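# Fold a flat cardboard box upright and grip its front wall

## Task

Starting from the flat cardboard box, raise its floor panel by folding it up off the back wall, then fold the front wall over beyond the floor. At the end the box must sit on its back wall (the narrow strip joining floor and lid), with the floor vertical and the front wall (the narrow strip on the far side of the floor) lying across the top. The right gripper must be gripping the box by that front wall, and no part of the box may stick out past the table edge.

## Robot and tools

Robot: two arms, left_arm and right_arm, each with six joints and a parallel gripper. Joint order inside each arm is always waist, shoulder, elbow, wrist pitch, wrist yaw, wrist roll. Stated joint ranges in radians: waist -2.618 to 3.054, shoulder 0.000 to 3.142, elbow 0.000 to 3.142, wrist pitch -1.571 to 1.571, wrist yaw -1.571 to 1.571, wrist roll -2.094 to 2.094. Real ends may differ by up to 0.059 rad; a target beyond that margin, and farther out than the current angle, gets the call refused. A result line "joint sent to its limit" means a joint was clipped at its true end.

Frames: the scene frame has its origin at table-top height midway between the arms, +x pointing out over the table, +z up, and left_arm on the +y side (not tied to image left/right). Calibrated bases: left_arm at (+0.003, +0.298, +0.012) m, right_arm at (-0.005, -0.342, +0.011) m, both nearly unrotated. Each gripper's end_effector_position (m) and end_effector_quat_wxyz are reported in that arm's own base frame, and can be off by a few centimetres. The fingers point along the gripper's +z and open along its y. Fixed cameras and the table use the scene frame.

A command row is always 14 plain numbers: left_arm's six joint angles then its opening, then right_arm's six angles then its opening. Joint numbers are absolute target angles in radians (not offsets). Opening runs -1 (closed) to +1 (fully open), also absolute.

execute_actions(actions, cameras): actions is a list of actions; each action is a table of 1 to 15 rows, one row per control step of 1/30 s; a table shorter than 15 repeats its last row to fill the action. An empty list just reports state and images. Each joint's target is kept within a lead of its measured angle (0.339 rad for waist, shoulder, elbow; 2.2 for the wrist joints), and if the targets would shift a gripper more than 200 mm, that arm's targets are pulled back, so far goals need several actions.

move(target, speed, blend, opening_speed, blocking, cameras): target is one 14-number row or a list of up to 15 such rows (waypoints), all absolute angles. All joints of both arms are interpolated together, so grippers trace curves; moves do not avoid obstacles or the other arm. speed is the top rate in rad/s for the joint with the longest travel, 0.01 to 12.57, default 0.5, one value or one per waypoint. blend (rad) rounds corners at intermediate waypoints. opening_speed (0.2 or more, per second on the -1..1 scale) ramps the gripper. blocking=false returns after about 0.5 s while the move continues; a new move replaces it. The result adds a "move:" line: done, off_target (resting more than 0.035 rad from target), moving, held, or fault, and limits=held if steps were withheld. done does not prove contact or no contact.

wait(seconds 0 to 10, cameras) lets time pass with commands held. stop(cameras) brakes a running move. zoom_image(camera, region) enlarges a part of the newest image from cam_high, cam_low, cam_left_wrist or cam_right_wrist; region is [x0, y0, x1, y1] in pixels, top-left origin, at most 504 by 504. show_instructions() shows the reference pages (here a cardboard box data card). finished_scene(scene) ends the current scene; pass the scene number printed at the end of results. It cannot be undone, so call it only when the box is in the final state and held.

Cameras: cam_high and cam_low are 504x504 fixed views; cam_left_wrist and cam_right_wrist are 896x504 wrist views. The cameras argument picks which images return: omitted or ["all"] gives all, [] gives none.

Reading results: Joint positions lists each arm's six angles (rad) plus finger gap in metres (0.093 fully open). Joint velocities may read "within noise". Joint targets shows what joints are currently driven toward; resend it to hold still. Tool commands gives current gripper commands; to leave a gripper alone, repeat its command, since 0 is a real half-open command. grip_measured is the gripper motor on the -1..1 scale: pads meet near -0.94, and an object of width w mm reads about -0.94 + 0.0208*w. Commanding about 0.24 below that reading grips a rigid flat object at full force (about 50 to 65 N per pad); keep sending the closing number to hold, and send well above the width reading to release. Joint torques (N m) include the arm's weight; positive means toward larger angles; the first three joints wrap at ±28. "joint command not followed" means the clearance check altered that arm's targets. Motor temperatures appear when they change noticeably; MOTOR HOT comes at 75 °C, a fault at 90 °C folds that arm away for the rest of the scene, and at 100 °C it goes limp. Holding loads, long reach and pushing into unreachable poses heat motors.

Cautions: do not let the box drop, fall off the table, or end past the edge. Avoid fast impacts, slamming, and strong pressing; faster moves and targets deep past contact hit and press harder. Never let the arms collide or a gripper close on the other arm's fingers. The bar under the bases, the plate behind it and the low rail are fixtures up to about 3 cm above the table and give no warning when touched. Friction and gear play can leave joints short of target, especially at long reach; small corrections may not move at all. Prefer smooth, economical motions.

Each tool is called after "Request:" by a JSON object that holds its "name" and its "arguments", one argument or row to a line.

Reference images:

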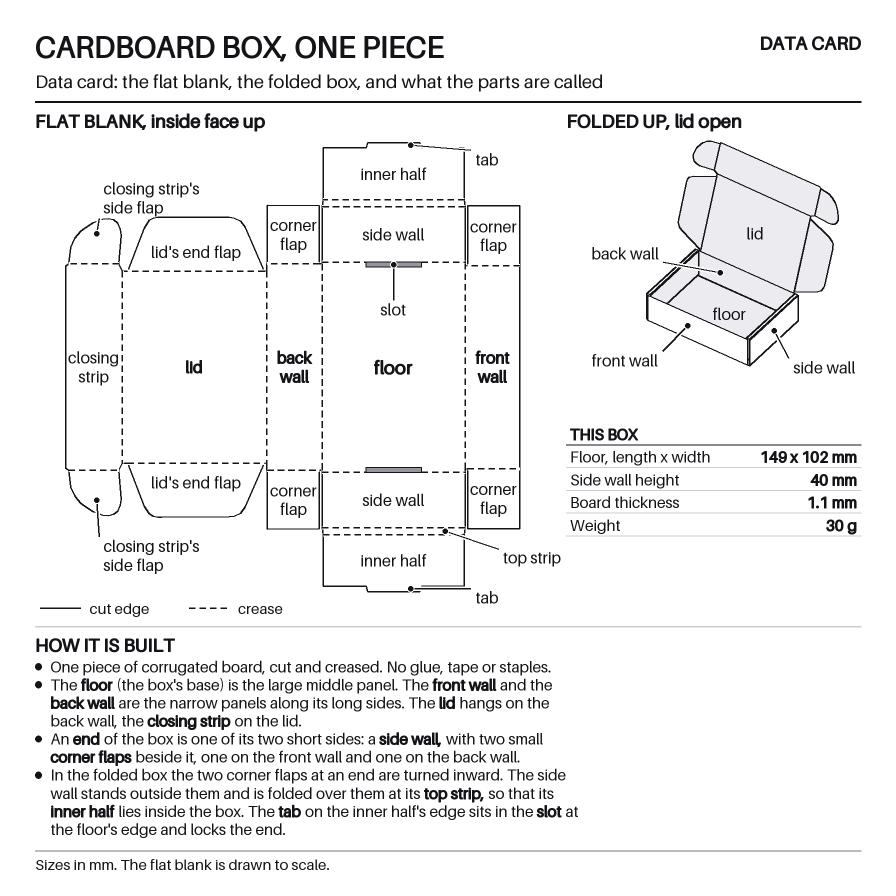

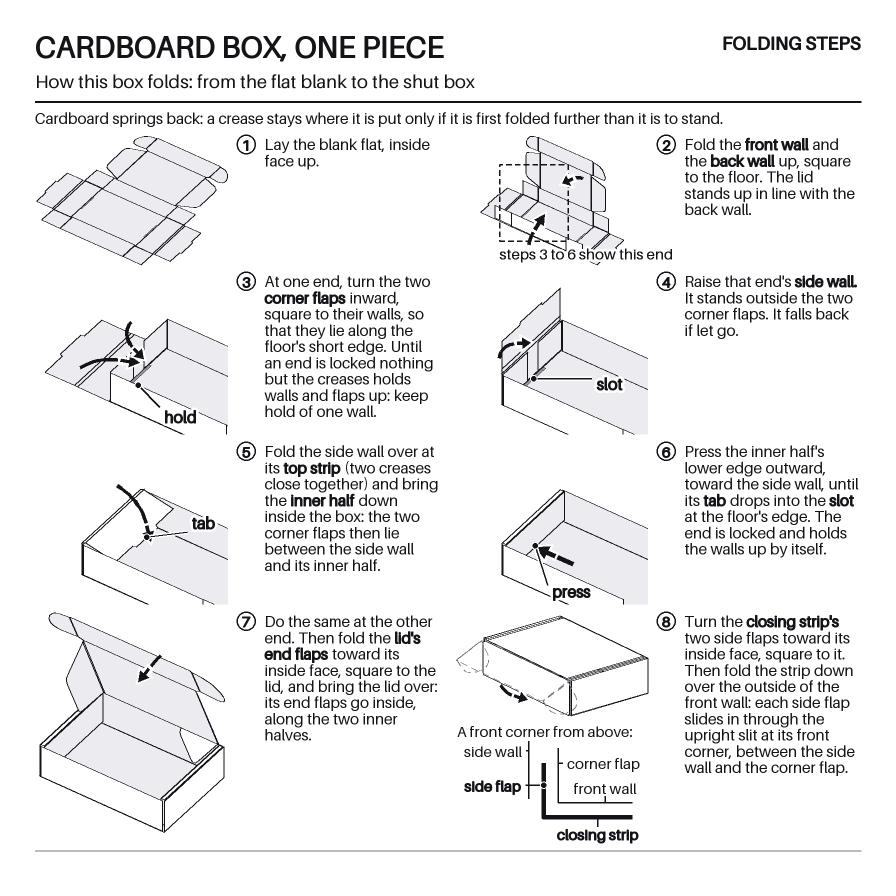

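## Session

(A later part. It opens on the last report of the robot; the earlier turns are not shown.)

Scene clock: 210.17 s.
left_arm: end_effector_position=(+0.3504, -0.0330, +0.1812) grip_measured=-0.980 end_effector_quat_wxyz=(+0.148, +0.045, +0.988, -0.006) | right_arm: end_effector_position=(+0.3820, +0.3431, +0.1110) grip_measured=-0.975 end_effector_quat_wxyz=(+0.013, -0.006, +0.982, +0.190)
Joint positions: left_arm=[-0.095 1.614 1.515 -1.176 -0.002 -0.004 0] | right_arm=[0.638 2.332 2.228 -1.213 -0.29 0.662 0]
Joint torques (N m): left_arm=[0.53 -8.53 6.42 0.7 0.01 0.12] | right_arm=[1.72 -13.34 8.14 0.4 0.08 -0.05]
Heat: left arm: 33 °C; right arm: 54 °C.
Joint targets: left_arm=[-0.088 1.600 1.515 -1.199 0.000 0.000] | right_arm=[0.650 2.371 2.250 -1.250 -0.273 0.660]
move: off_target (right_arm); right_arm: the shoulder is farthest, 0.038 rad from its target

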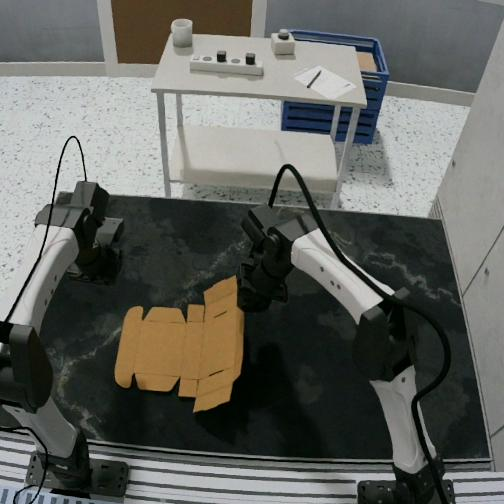

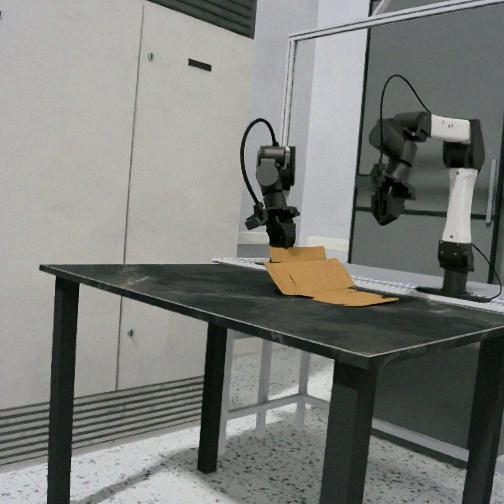

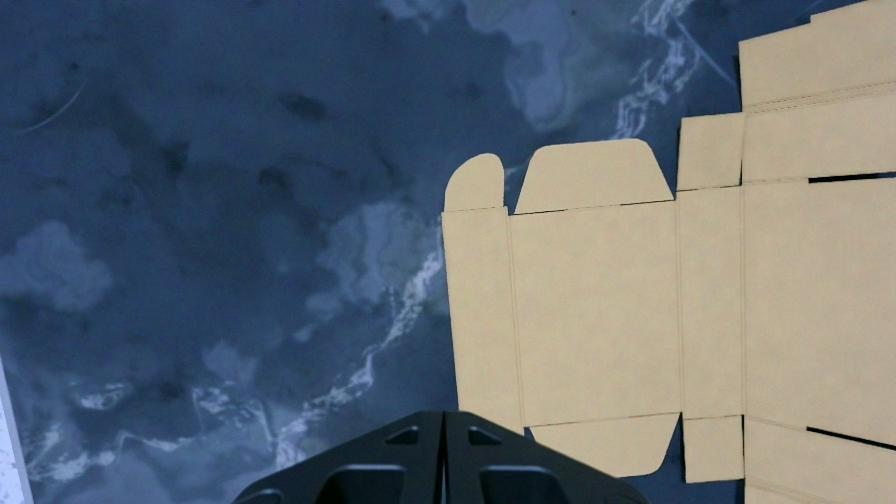

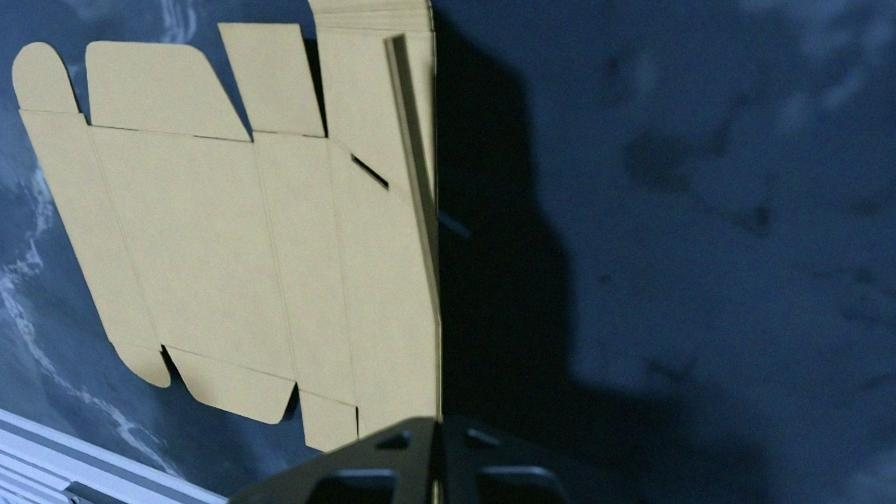

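Request:
{"name": "move", "arguments": {
  "target": [-0.1,1.6,1.515,-1.2,0,0,-1,0.415,2.40,2.25,-1.31,-0.32,0.435,-1],
  "speed": 0.12,
  "cameras": ["cam_low","cam_right_wrist"]
}}

Request:
{"name": "move", "arguments": {
  "target": [-0.1,1.6,1.515,-1.2,0,0,-1,0.40,2.42,2.20,-1.27,-0.32,0.435,-0.3],
  "speed": 0.1,
  "opening_speed": 0.4
}}

Request:
{"name": "zoom_image", "arguments": {
  "camera": "cam_low",
  "region": [180, 190, 380, 320]
}}

Scene clock: 219.10 s.
left_arm: end_effector_position=(+0.3500, -0.0330, +0.1811) grip_measured=-0.980 end_effector_quat_wxyz=(+0.147, +0.045, +0.988, -0.006) | right_arm: end_effector_position=(+0.4346, +0.2448, +0.0945) grip_measured=-0.975 end_effector_quat_wxyz=(+0.010, +0.004, +0.985, +0.170)
Joint positions: left_arm=[-0.095 1.614 1.515 -1.177 -0.002 -0.004 0] | right_arm=[0.412 2.362 2.228 -1.276 -0.302 0.444 0]
Joint torques (N m): left_arm=[-0.51 -8.57 6.46 0.67 0.03 0.11] | right_arm=[0.84 -13.35 7.98 0.24 -0.31 -0.11]
Motor temperatures (°C): left_arm=[21 34 33 29 23 22 21] | right_arm=[22 55 35 25 22 23 22]
Heat: left arm: 34 °C; right arm: 55 °C.
Joint targets: left_arm=[-0.100 1.600 1.515 -1.200 0.000 0.000] | right_arm=[0.416 2.400 2.250 -1.310 -0.320 0.435]
move: off_target (right_arm); right_arm: the shoulder is farthest, 0.038 rad from its target

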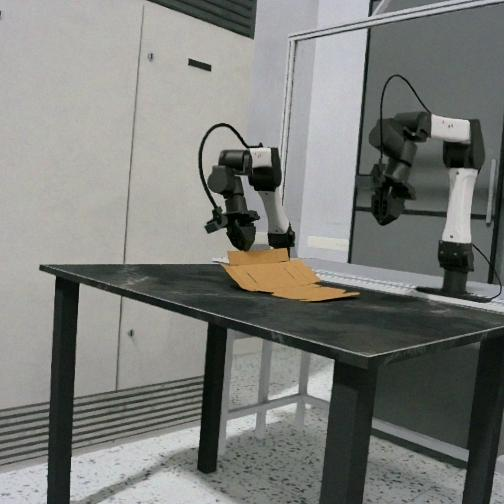

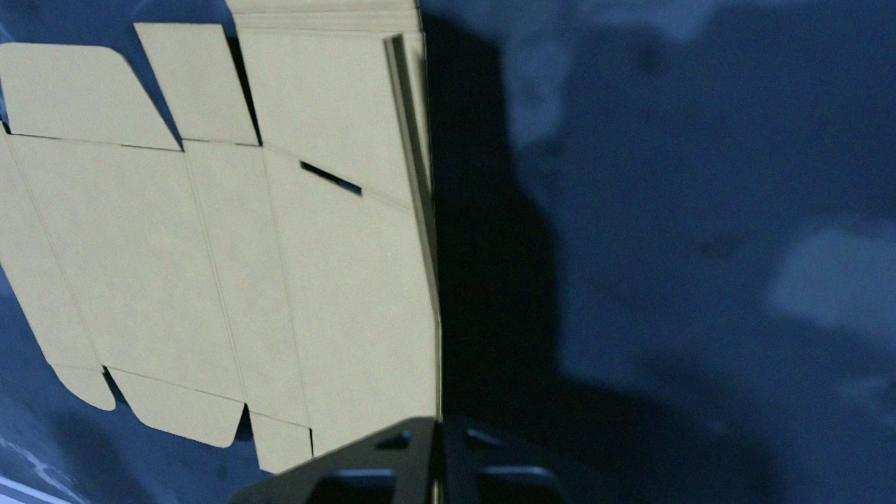

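Scene clock: 221.07 s.
left_arm: end_effector_position=(+0.3500, -0.0330, +0.1811) grip_measured=-0.980 end_effector_quat_wxyz=(+0.147, +0.045, +0.988, -0.006) | right_arm: end_effector_position=(+0.4344, +0.2373, +0.0792) grip_measured=-0.301 end_effector_quat_wxyz=(-0.006, +0.013, +0.987, +0.162)
Joint positions: left_arm=[-0.095 1.614 1.515 -1.177 -0.002 -0.004 0] | right_arm=[0.399 2.385 2.213 -1.276 -0.302 0.444 0.031]
Joint torques (N m): left_arm=[-0.55 -8.58 6.37 0.7 0.03 0.12] | right_arm=[0.64 -13.79 5.2 0.6 -0.29 -0.11]
Motor temperatures (°C): left_arm=[21 34 33 29 23 22 21] | right_arm=[22 55 35 25 22 23 22]
Heat: left arm: 34 °C; right arm: 55 °C.
Joint targets: left_arm=[-0.100 1.600 1.515 -1.200 0.000 0.000] | right_arm=[0.399 2.420 2.199 -1.270 -0.320 0.435]
move: done

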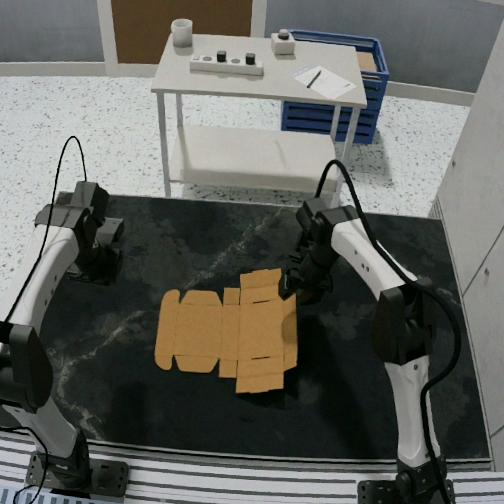

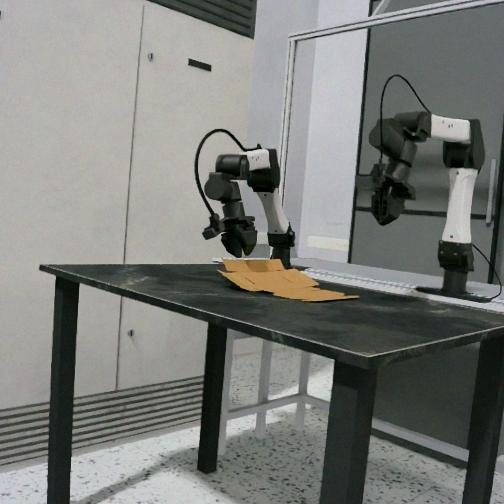

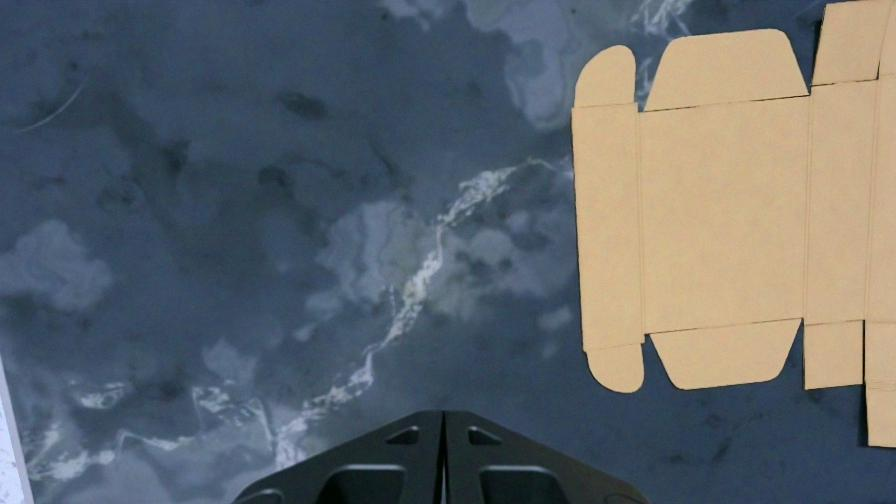

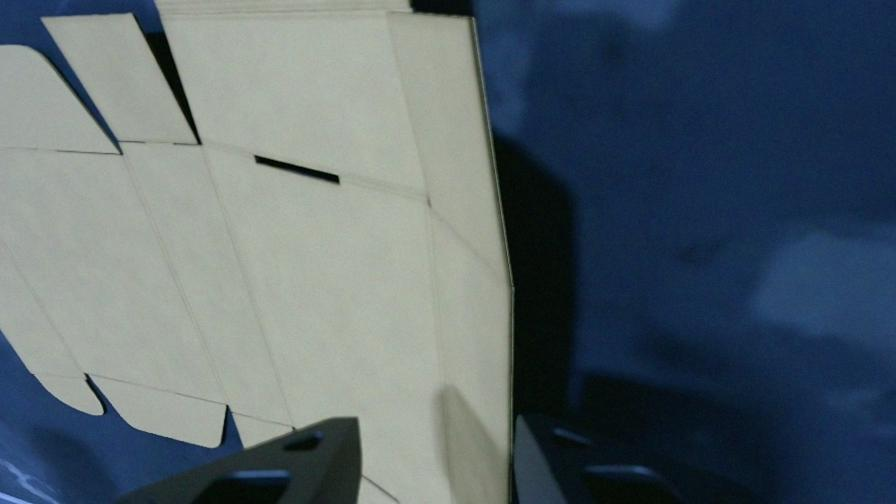

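Scaled by 2.520 (camera's finer frame: 720x720).

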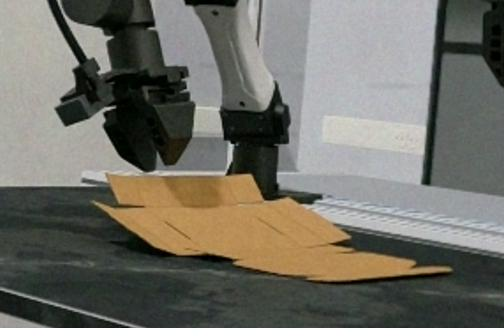

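Request:
{"name": "move", "arguments": {
  "target": [
    [-0.1,1.6,1.515,-1.2,0,0,-1,0.38,2.10,2.20,-1.37,-0.30,0.44,-0.1],
    [-0.1,1.6,1.515,-1.2,0,0,-1,0.6,1.5,1.2,-0.6,0.5,0.7,-0.1],
    [-0.1,1.6,1.515,-1.2,0,0,-1,1.23,1.5,0.6,0.3,1.173,0.96,-0.1],
    [-0.1,1.6,1.515,-1.2,0,0,-1,1.23,1.84,0.532,0.757,1.173,0.96,-0.1]
  ],
  "speed": [0.5,1.0,0.8,0.4]
}}

Request:
{"name": "zoom_image", "arguments": {
  "camera": "cam_low",
  "region": [180, 190, 380, 320]
}}

Scene clock: 234.20 s.
left_arm: end_effector_position=(+0.3500, -0.0330, +0.1811) grip_measured=-0.980 end_effector_quat_wxyz=(+0.147, +0.045, +0.988, -0.006) | right_arm: end_effector_position=(+0.2576, +0.2641, +0.0765) grip_measured=-0.101 end_effector_quat_wxyz=(+0.609, +0.152, +0.766, +0.138)
Joint positions: left_arm=[-0.095 1.614 1.515 -1.177 -0.002 -0.004 0] | right_arm=[1.225 1.817 0.541 0.721 1.139 0.932 0.04]
Joint torques (N m): left_arm=[-0.54 -8.53 6.43 0.69 0.03 0.12] | right_arm=[1.02 -7.08 3.77 1.96 0.67 0.13]
Motor temperatures (°C): left_arm=[21 34 32 29 23 22 21] | right_arm=[22 55 34 25 22 23 22]
Heat: left arm: 34 °C; right arm: 55 °C.
Joint targets: left_arm=[-0.100 1.600 1.515 -1.200 0.000 0.000] | right_arm=[1.230 1.839 0.533 0.756 1.164 0.952]
move: off_target (right_arm); right_arm: the wrist pitch is farthest, 0.036 rad from its target

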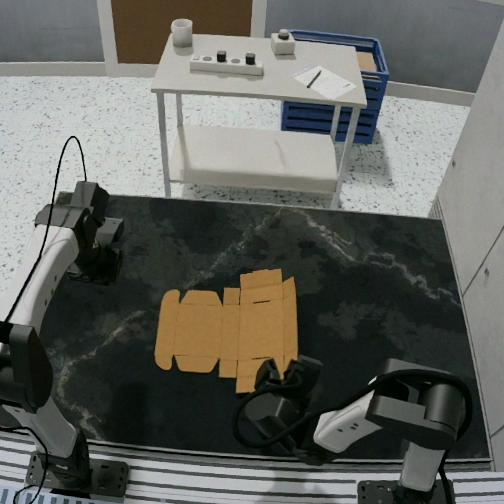

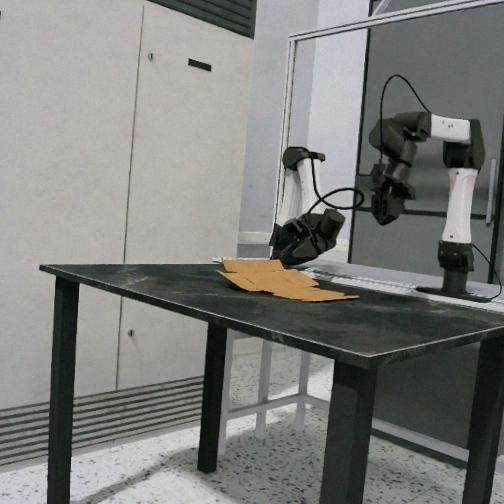

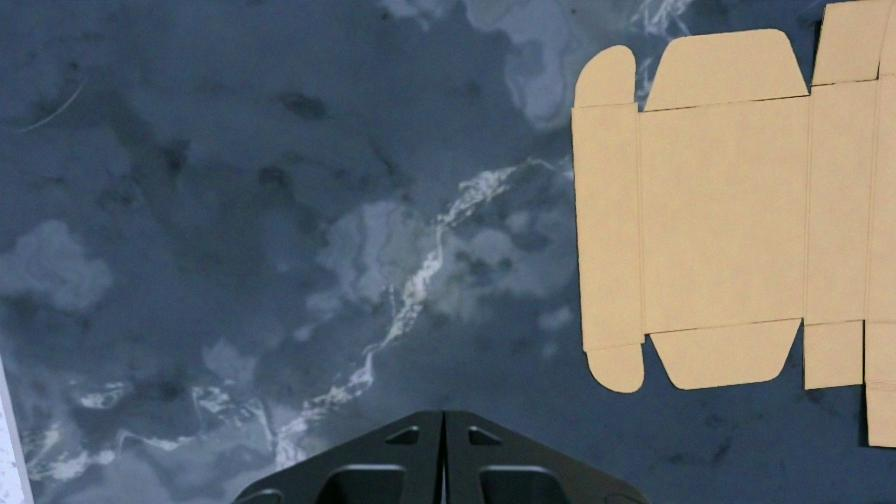

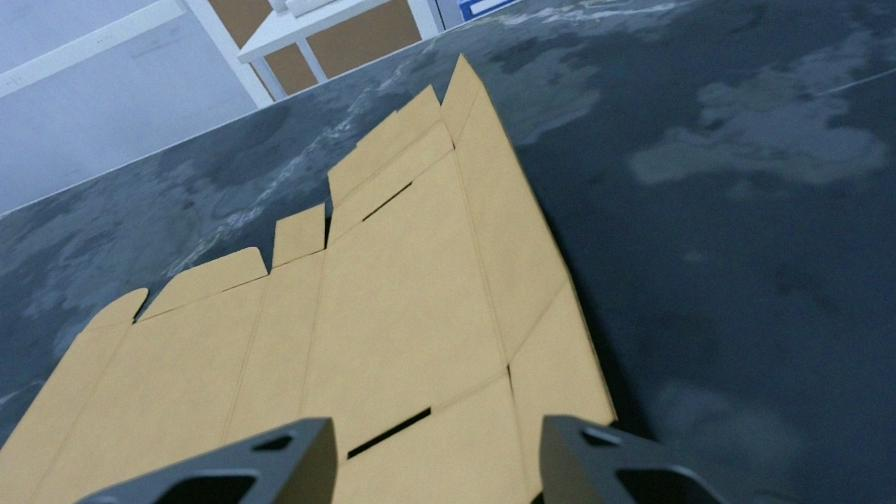

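Scaled by 2.520 (camera's finer frame: 720x720).

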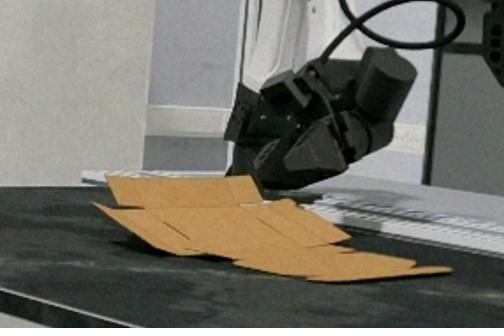

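Request:
{"name": "move", "arguments": {
  "target": [
    [-0.1,1.6,1.515,-1.2,0,0,-1,1.18,1.75,0.40,0.95,1.0,1.03,0],
    [-0.1,1.6,1.515,-1.2,0,0,-1,1.10,1.985,0.238,1.435,0.86,1.10,0]
  ],
  "speed": 0.5,
  "cameras": ["cam_low","cam_right_wrist"]
}}

Request:
{"name": "zoom_image", "arguments": {
  "camera": "cam_low",
  "region": [180, 190, 380, 320]
}}

Scene clock: 246.67 s.
left_arm: end_effector_position=(+0.3500, -0.0330, +0.1811) grip_measured=-0.980 end_effector_quat_wxyz=(+0.147, +0.045, +0.988, -0.006) | right_arm: end_effector_position=(+0.2573, +0.2201, +0.0414) grip_measured=-0.001 end_effector_quat_wxyz=(+0.549, +0.234, +0.748, +0.291)
Joint positions: left_arm=[-0.095 1.614 1.515 -1.177 -0.002 -0.004 0] | right_arm=[1.103 1.963 0.243 1.352 0.885 1.079 0.045]
Joint torques (N m): left_arm=[-0.51 -8.54 6.38 0.69 0.03 0.12] | right_arm=[0.21 -5.78 1.76 2.73 0.02 0.14]
Motor temperatures (°C): left_arm=[21 34 32 28 23 22 21] | right_arm=[22 50 33 27 23 23 22]
Heat: left arm: 34 °C; right arm: 50 °C.
Joint targets: left_arm=[-0.100 1.600 1.515 -1.200 0.000 0.000] | right_arm=[1.099 1.985 0.238 1.435 0.860 1.100]
move: off_target (right_arm); right_arm: the wrist pitch is farthest, 0.083 rad from its target

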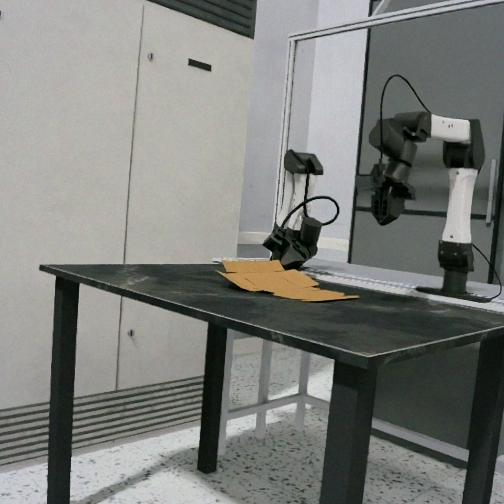

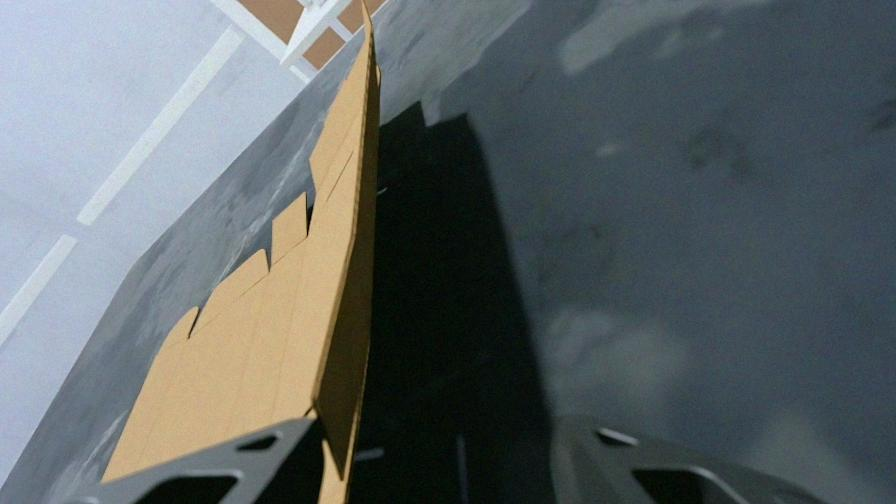

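Scaled by 2.520 (camera's finer frame: 720x720).

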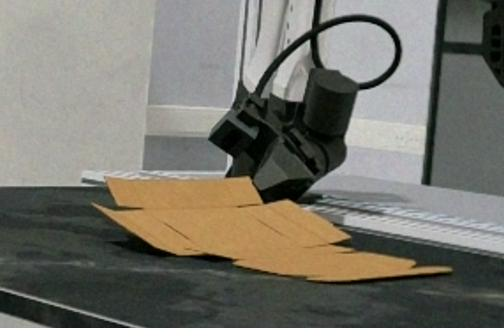

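Request:
{"name": "move", "arguments": {
  "target": [
    [-0.1,1.6,1.515,-1.2,0,0,-1,1.133,1.865,0.297,1.27,0.865,1.115,0]
  ],
  "speed": 0.4,
  "cameras": ["cam_low","cam_right_wrist"]
}}

Scene clock: 254.37 s.
left_arm: end_effector_position=(+0.3500, -0.0330, +0.1811) grip_measured=-0.980 end_effector_quat_wxyz=(+0.147, +0.045, +0.988, -0.006) | right_arm: end_effector_position=(+0.2580, +0.2384, +0.0618) grip_measured=-0.001 end_effector_quat_wxyz=(+0.546, +0.241, +0.734, +0.324)
Joint positions: left_arm=[-0.095 1.614 1.515 -1.177 -0.002 -0.004 0] | right_arm=[1.126 1.891 0.283 1.296 0.883 1.096 0.045]
Joint torques (N m): left_arm=[-0.57 -8.59 6.35 0.71 0.02 0.12] | right_arm=[1.29 -10.69 3.92 1.58 0.06 0.11]
Heat: left arm: 34 °C; right arm: 48 °C.
Joint targets: left_arm=[-0.100 1.600 1.515 -1.200 0.000 0.000] | right_arm=[1.134 1.865 0.297 1.271 0.865 1.114]
move: done

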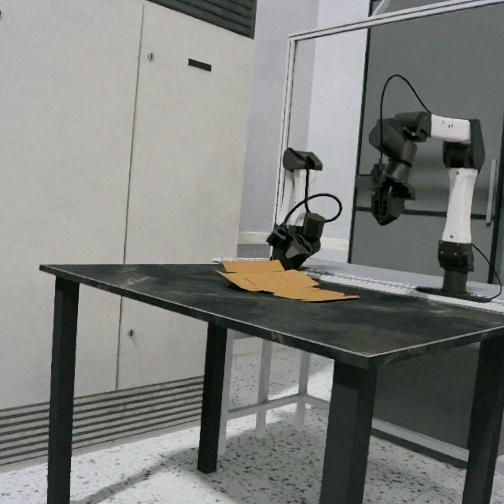

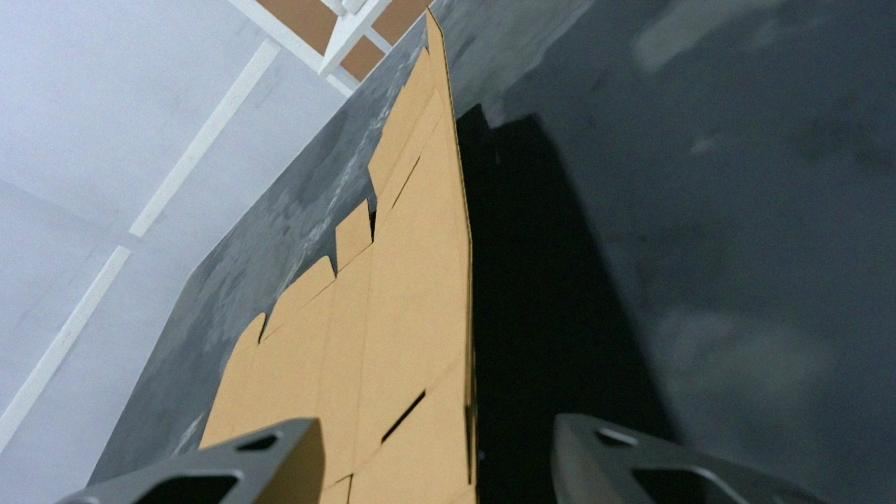

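Request:
{"name": "move", "arguments": {
  "target": [-0.1,1.6,1.515,-1.2,0,0,-1,0.893,2.085,0.50,1.33,0.648,1.023,0],
  "speed": 0.15,
  "cameras": ["cam_low","cam_right_wrist","cam_high"]
}}

Request:
{"name": "zoom_image", "arguments": {
  "camera": "cam_low",
  "region": [180, 190, 380, 320]
}}

Scene clock: 258.30 s.
left_arm: end_effector_position=(+0.3500, -0.0330, +0.1811) grip_measured=-0.980 end_effector_quat_wxyz=(+0.147, +0.045, +0.988, -0.006) | right_arm: end_effector_position=(+0.3320, +0.2472, +0.0462) grip_measured=-0.001 end_effector_quat_wxyz=(+0.542, +0.248, +0.738, +0.316)
Joint positions: left_arm=[-0.095 1.614 1.515 -1.177 -0.002 -0.004 0] | right_arm=[0.897 2.055 0.483 1.296 0.675 1.027 0.045]
Joint torques (N m): left_arm=[-0.5 -8.46 6.31 0.71 0.04 0.13] | right_arm=[0.16 -7.31 4.55 2.34 -0.05 -0.07]
Heat: left arm: 34 °C; right arm: 47 °C.
Joint targets: left_arm=[-0.100 1.600 1.515 -1.200 0.000 0.000] | right_arm=[0.893 2.085 0.500 1.330 0.648 1.023]
move: done
Images, in order (width x height): cam_high 504x504, cam_low 504x504, cam_right_wrist 896x504.

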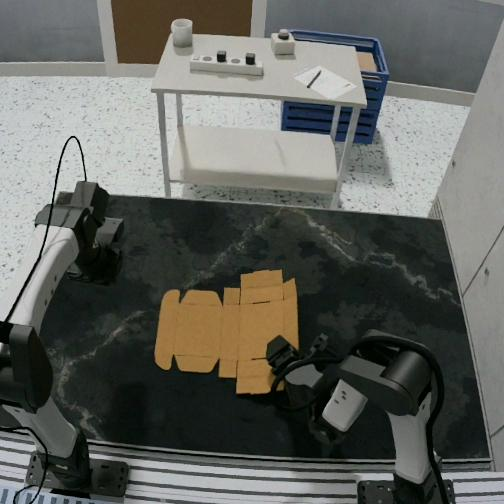

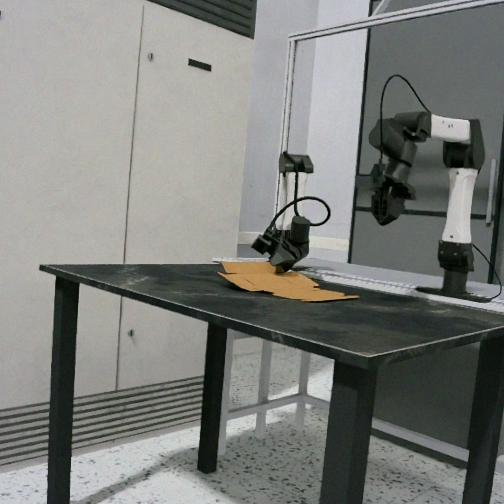

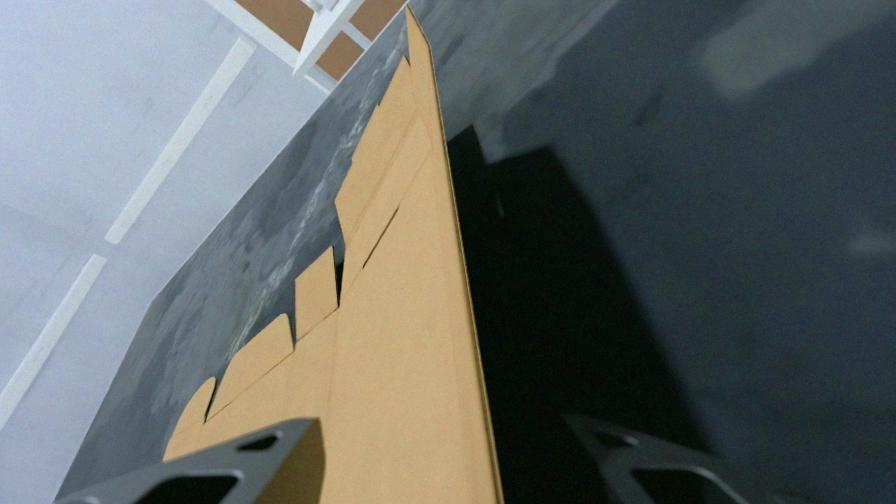

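Scaled by 2.520 (camera's finer frame: 720x720).

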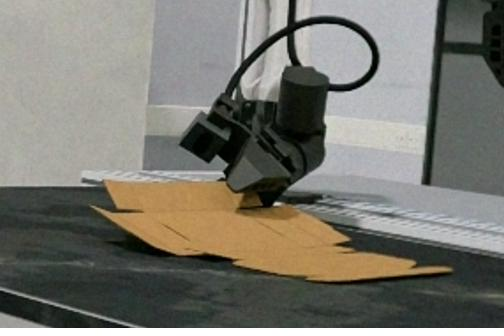

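Request:
{"name": "move", "arguments": {
  "target": [
    [-0.1,1.6,1.515,-1.2,0,0,-1,0.88,2.112,0.50,1.357,0.648,1.023,0],
    [-0.1,1.6,1.515,-1.2,0,0,-1,0.88,2.112,0.50,1.357,0.648,1.023,-1]
  ],
  "speed": 0.1,
  "opening_speed": 0.5,
  "cameras": ["cam_low","cam_right_wrist"]
}}

Request:
{"name": "zoom_image", "arguments": {
  "camera": "cam_low",
  "region": [180, 190, 380, 320]
}}

Scene clock: 262.47 s.
left_arm: end_effector_position=(+0.3500, -0.0330, +0.1811) grip_measured=-0.980 end_effector_quat_wxyz=(+0.147, +0.045, +0.988, -0.006) | right_arm: end_effector_position=(+0.3346, +0.2436, +0.0395) grip_measured=-0.974 end_effector_quat_wxyz=(+0.542, +0.250, +0.739, +0.314)
Joint positions: left_arm=[-0.095 1.614 1.515 -1.177 -0.002 -0.004 0] | right_arm=[0.883 2.087 0.483 1.326 0.665 1.026 0]
Joint torques (N m): left_arm=[-0.5 -8.55 6.41 0.7 0.02 0.11] | right_arm=[0.28 -7.83 4.34 2.33 0.02 0.01]
Heat: left arm: 34 °C; right arm: 46 °C.
Joint targets: left_arm=[-0.100 1.600 1.515 -1.200 0.000 0.000] | right_arm=[0.880 2.113 0.500 1.358 0.648 1.032]
move: done; target 2's new numbers were sent with right_arm's shoulder 0.042 rad from that target

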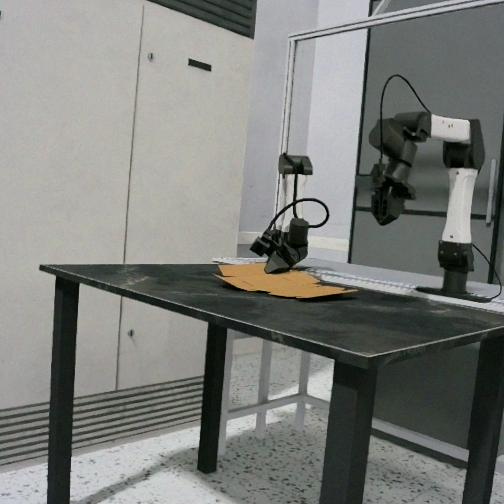

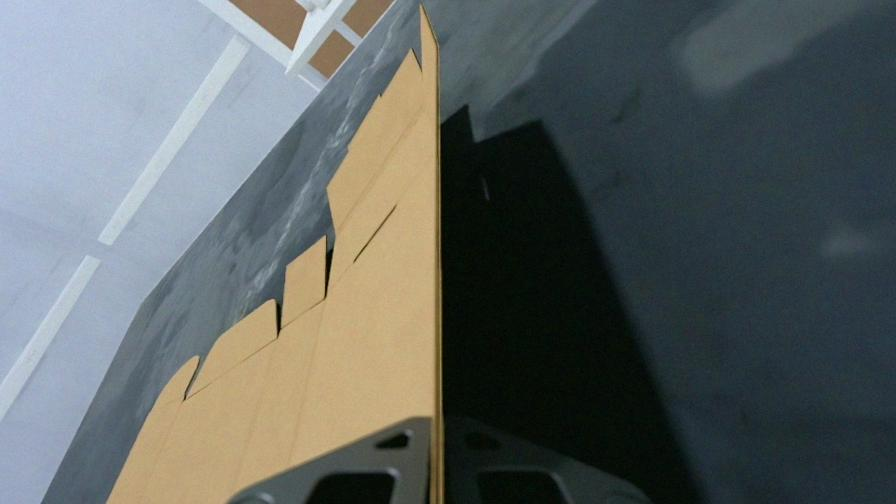

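Scaled by 2.520 (camera's finer frame: 720x720).

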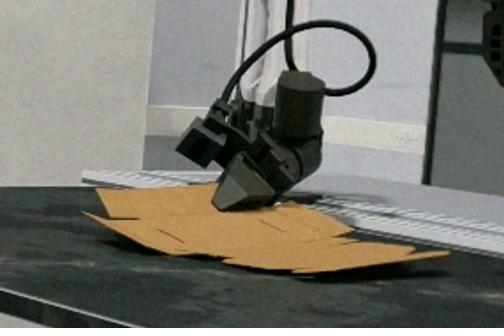

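Request:
{"name": "move", "arguments": {
  "target": [-0.462,1.9,1.68,-1.27,0,0,-1,0.618,2.125,0.53,1.41,0.36,0.946,-1],
  "speed": 0.15
}}

Scene clock: 269.70 s.
left_arm: end_effector_position=(+0.3321, -0.1699, +0.1230) grip_measured=-0.981 end_effector_quat_wxyz=(+0.038, +0.236, +0.971, -0.009) | right_arm: end_effector_position=(+0.3891, +0.2001, +0.0416) grip_measured=-0.974 end_effector_quat_wxyz=(+0.533, +0.245, +0.743, +0.323)
Joint positions: left_arm=[-0.473 1.887 1.647 -1.254 0.001 0.004 0] | right_arm=[0.619 2.092 0.513 1.335 0.383 0.955 0]
Joint torques (N m): left_arm=[-0.36 -8.2 8.77 0.28 0.04 0.11] | right_arm=[0.36 -7.49 4.55 2.94 -0.11 -0.13]
Motor temperatures (°C): left_arm=[21 34 32 28 23 22 21] | right_arm=[22 45 32 31 22 23 22]
Heat: left arm: 34 °C; right arm: 45 °C.
Joint targets: left_arm=[-0.475 1.901 1.681 -1.270 0.002 0.008] | right_arm=[0.617 2.124 0.530 1.410 0.360 0.946]
move: off_target (right_arm); right_arm: the wrist pitch is farthest, 0.075 rad from its target

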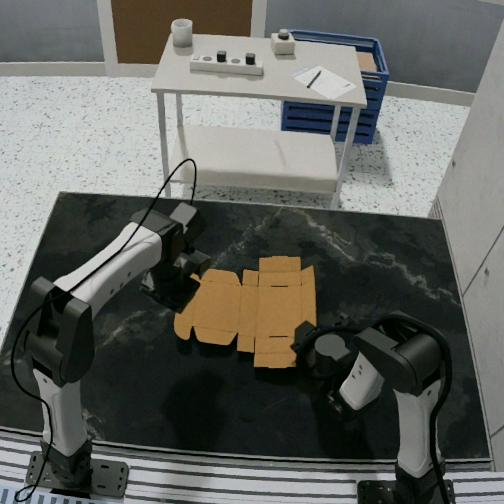

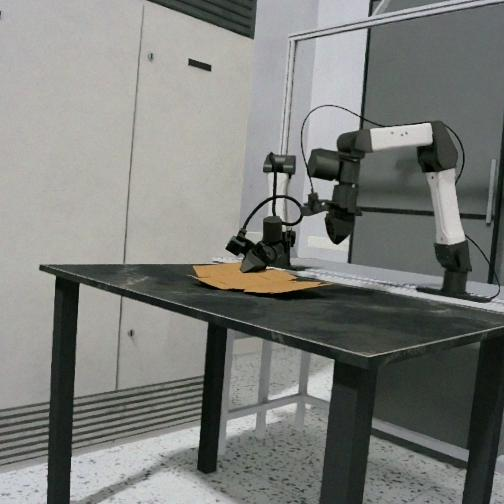

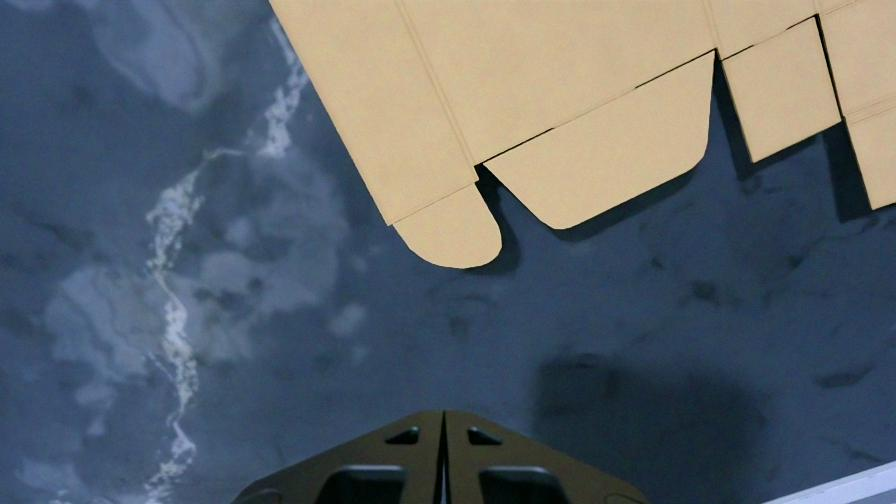

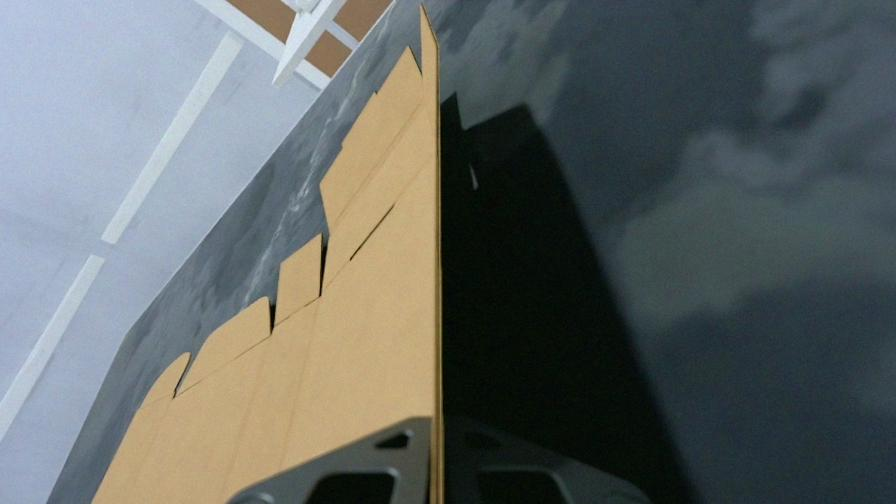

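Request:
{"name": "move", "arguments": {
  "target": [
    [-0.499,2.33,2.10,-1.26,0,0,-1,0.618,2.10,0.53,1.38,0.36,0.946,-1],
    [-0.499,2.52,2.10,-1.07,0,0,-1,0.618,2.10,0.53,1.38,0.36,0.946,-1],
    [-0.499,2.52,2.10,-1.07,0,0,-1,0.81,1.85,0.79,0.69,0.69,0.457,-1]
  ],
  "speed": [0.4,0.25,0.2]
}}

Request:
{"name": "zoom_image", "arguments": {
  "camera": "cam_low",
  "region": [180, 190, 380, 320]
}}

Scene clock: 280.80 s.
left_arm: end_effector_position=(+0.4382, -0.2246, -0.0079) grip_measured=-0.981 end_effector_quat_wxyz=(+0.031, +0.239, +0.970, +0.000) | right_arm: end_effector_position=(+0.3975, +0.2405, +0.0995) grip_measured=-0.975 end_effector_quat_wxyz=(+0.600, +0.080, +0.792, +0.078)
Joint positions: left_arm=[-0.479 2.485 2.083 -1.11 -0.015 0.005 0] | right_arm=[0.787 1.888 0.773 0.75 0.724 0.478 0]
Joint torques (N m): left_arm=[-0.75 -10.54 7.38 0.78 0.09 0.04] | right_arm=[2.76 -15.19 6.79 1.26 -0.02 -0.2]
Heat: left arm: 34 °C; right arm: 45 °C.
Joint targets: left_arm=[-0.485 2.520 2.100 -1.070 -0.001 0.002] | right_arm=[0.810 1.850 0.790 0.690 0.699 0.457]
move: off_target (left_arm, right_arm); left_arm: the wrist pitch is farthest, 0.040 rad from its target; right_arm: the wrist pitch is farthest, 0.060 rad from its target

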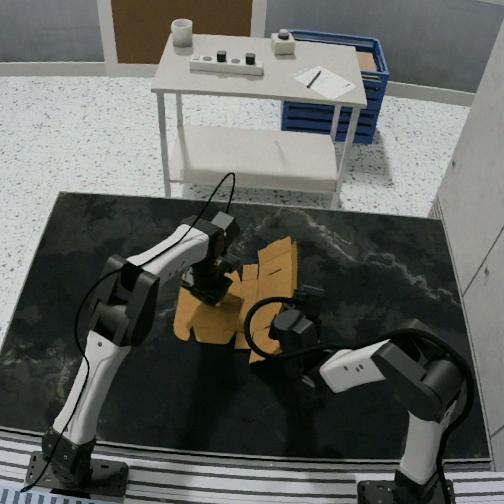

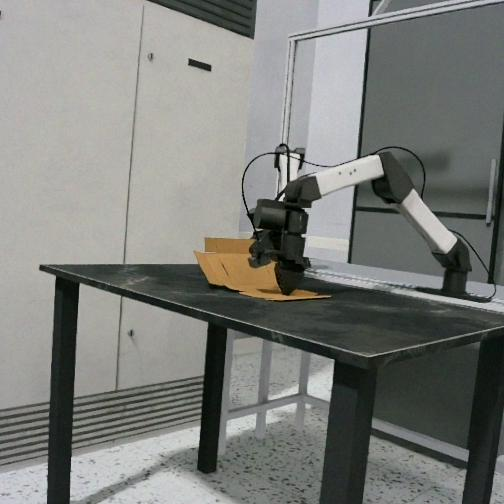

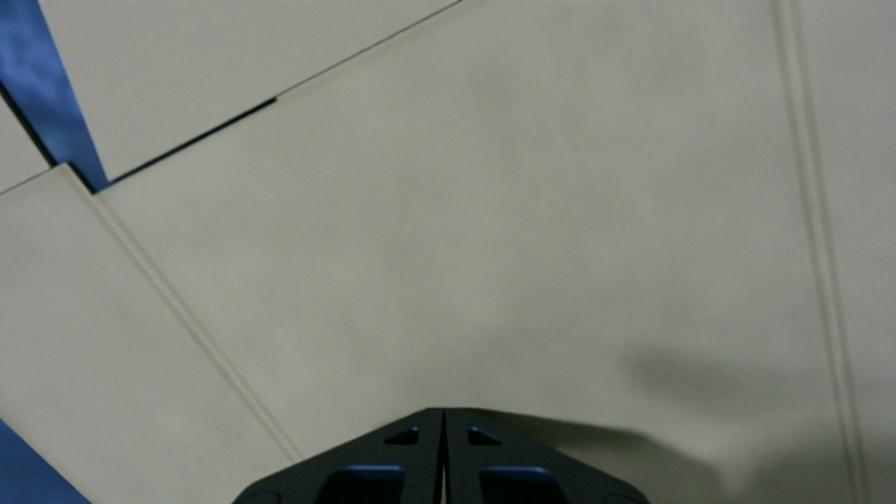

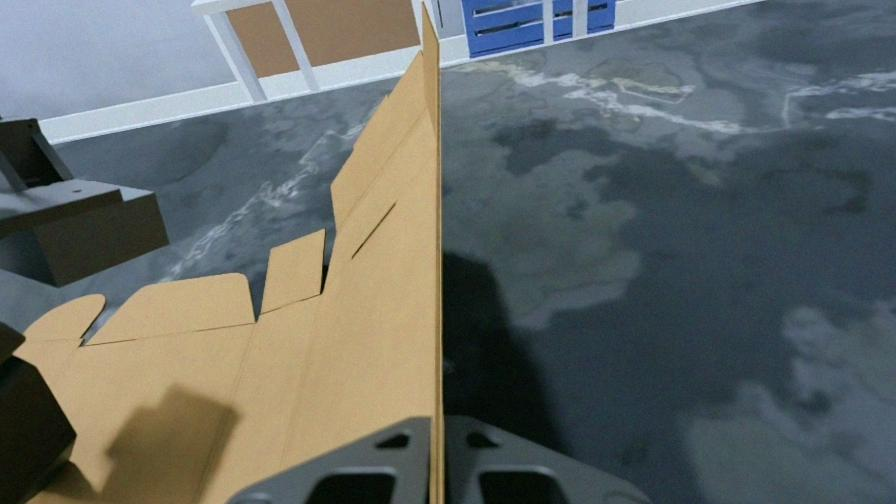

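Scaled by 2.520 (camera's finer frame: 720x720).

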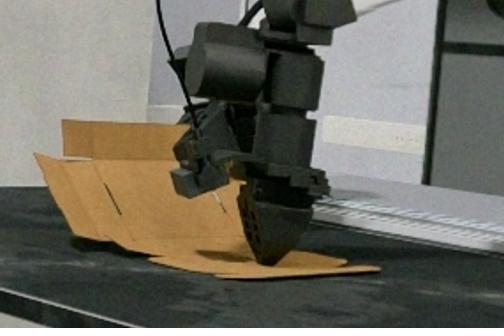

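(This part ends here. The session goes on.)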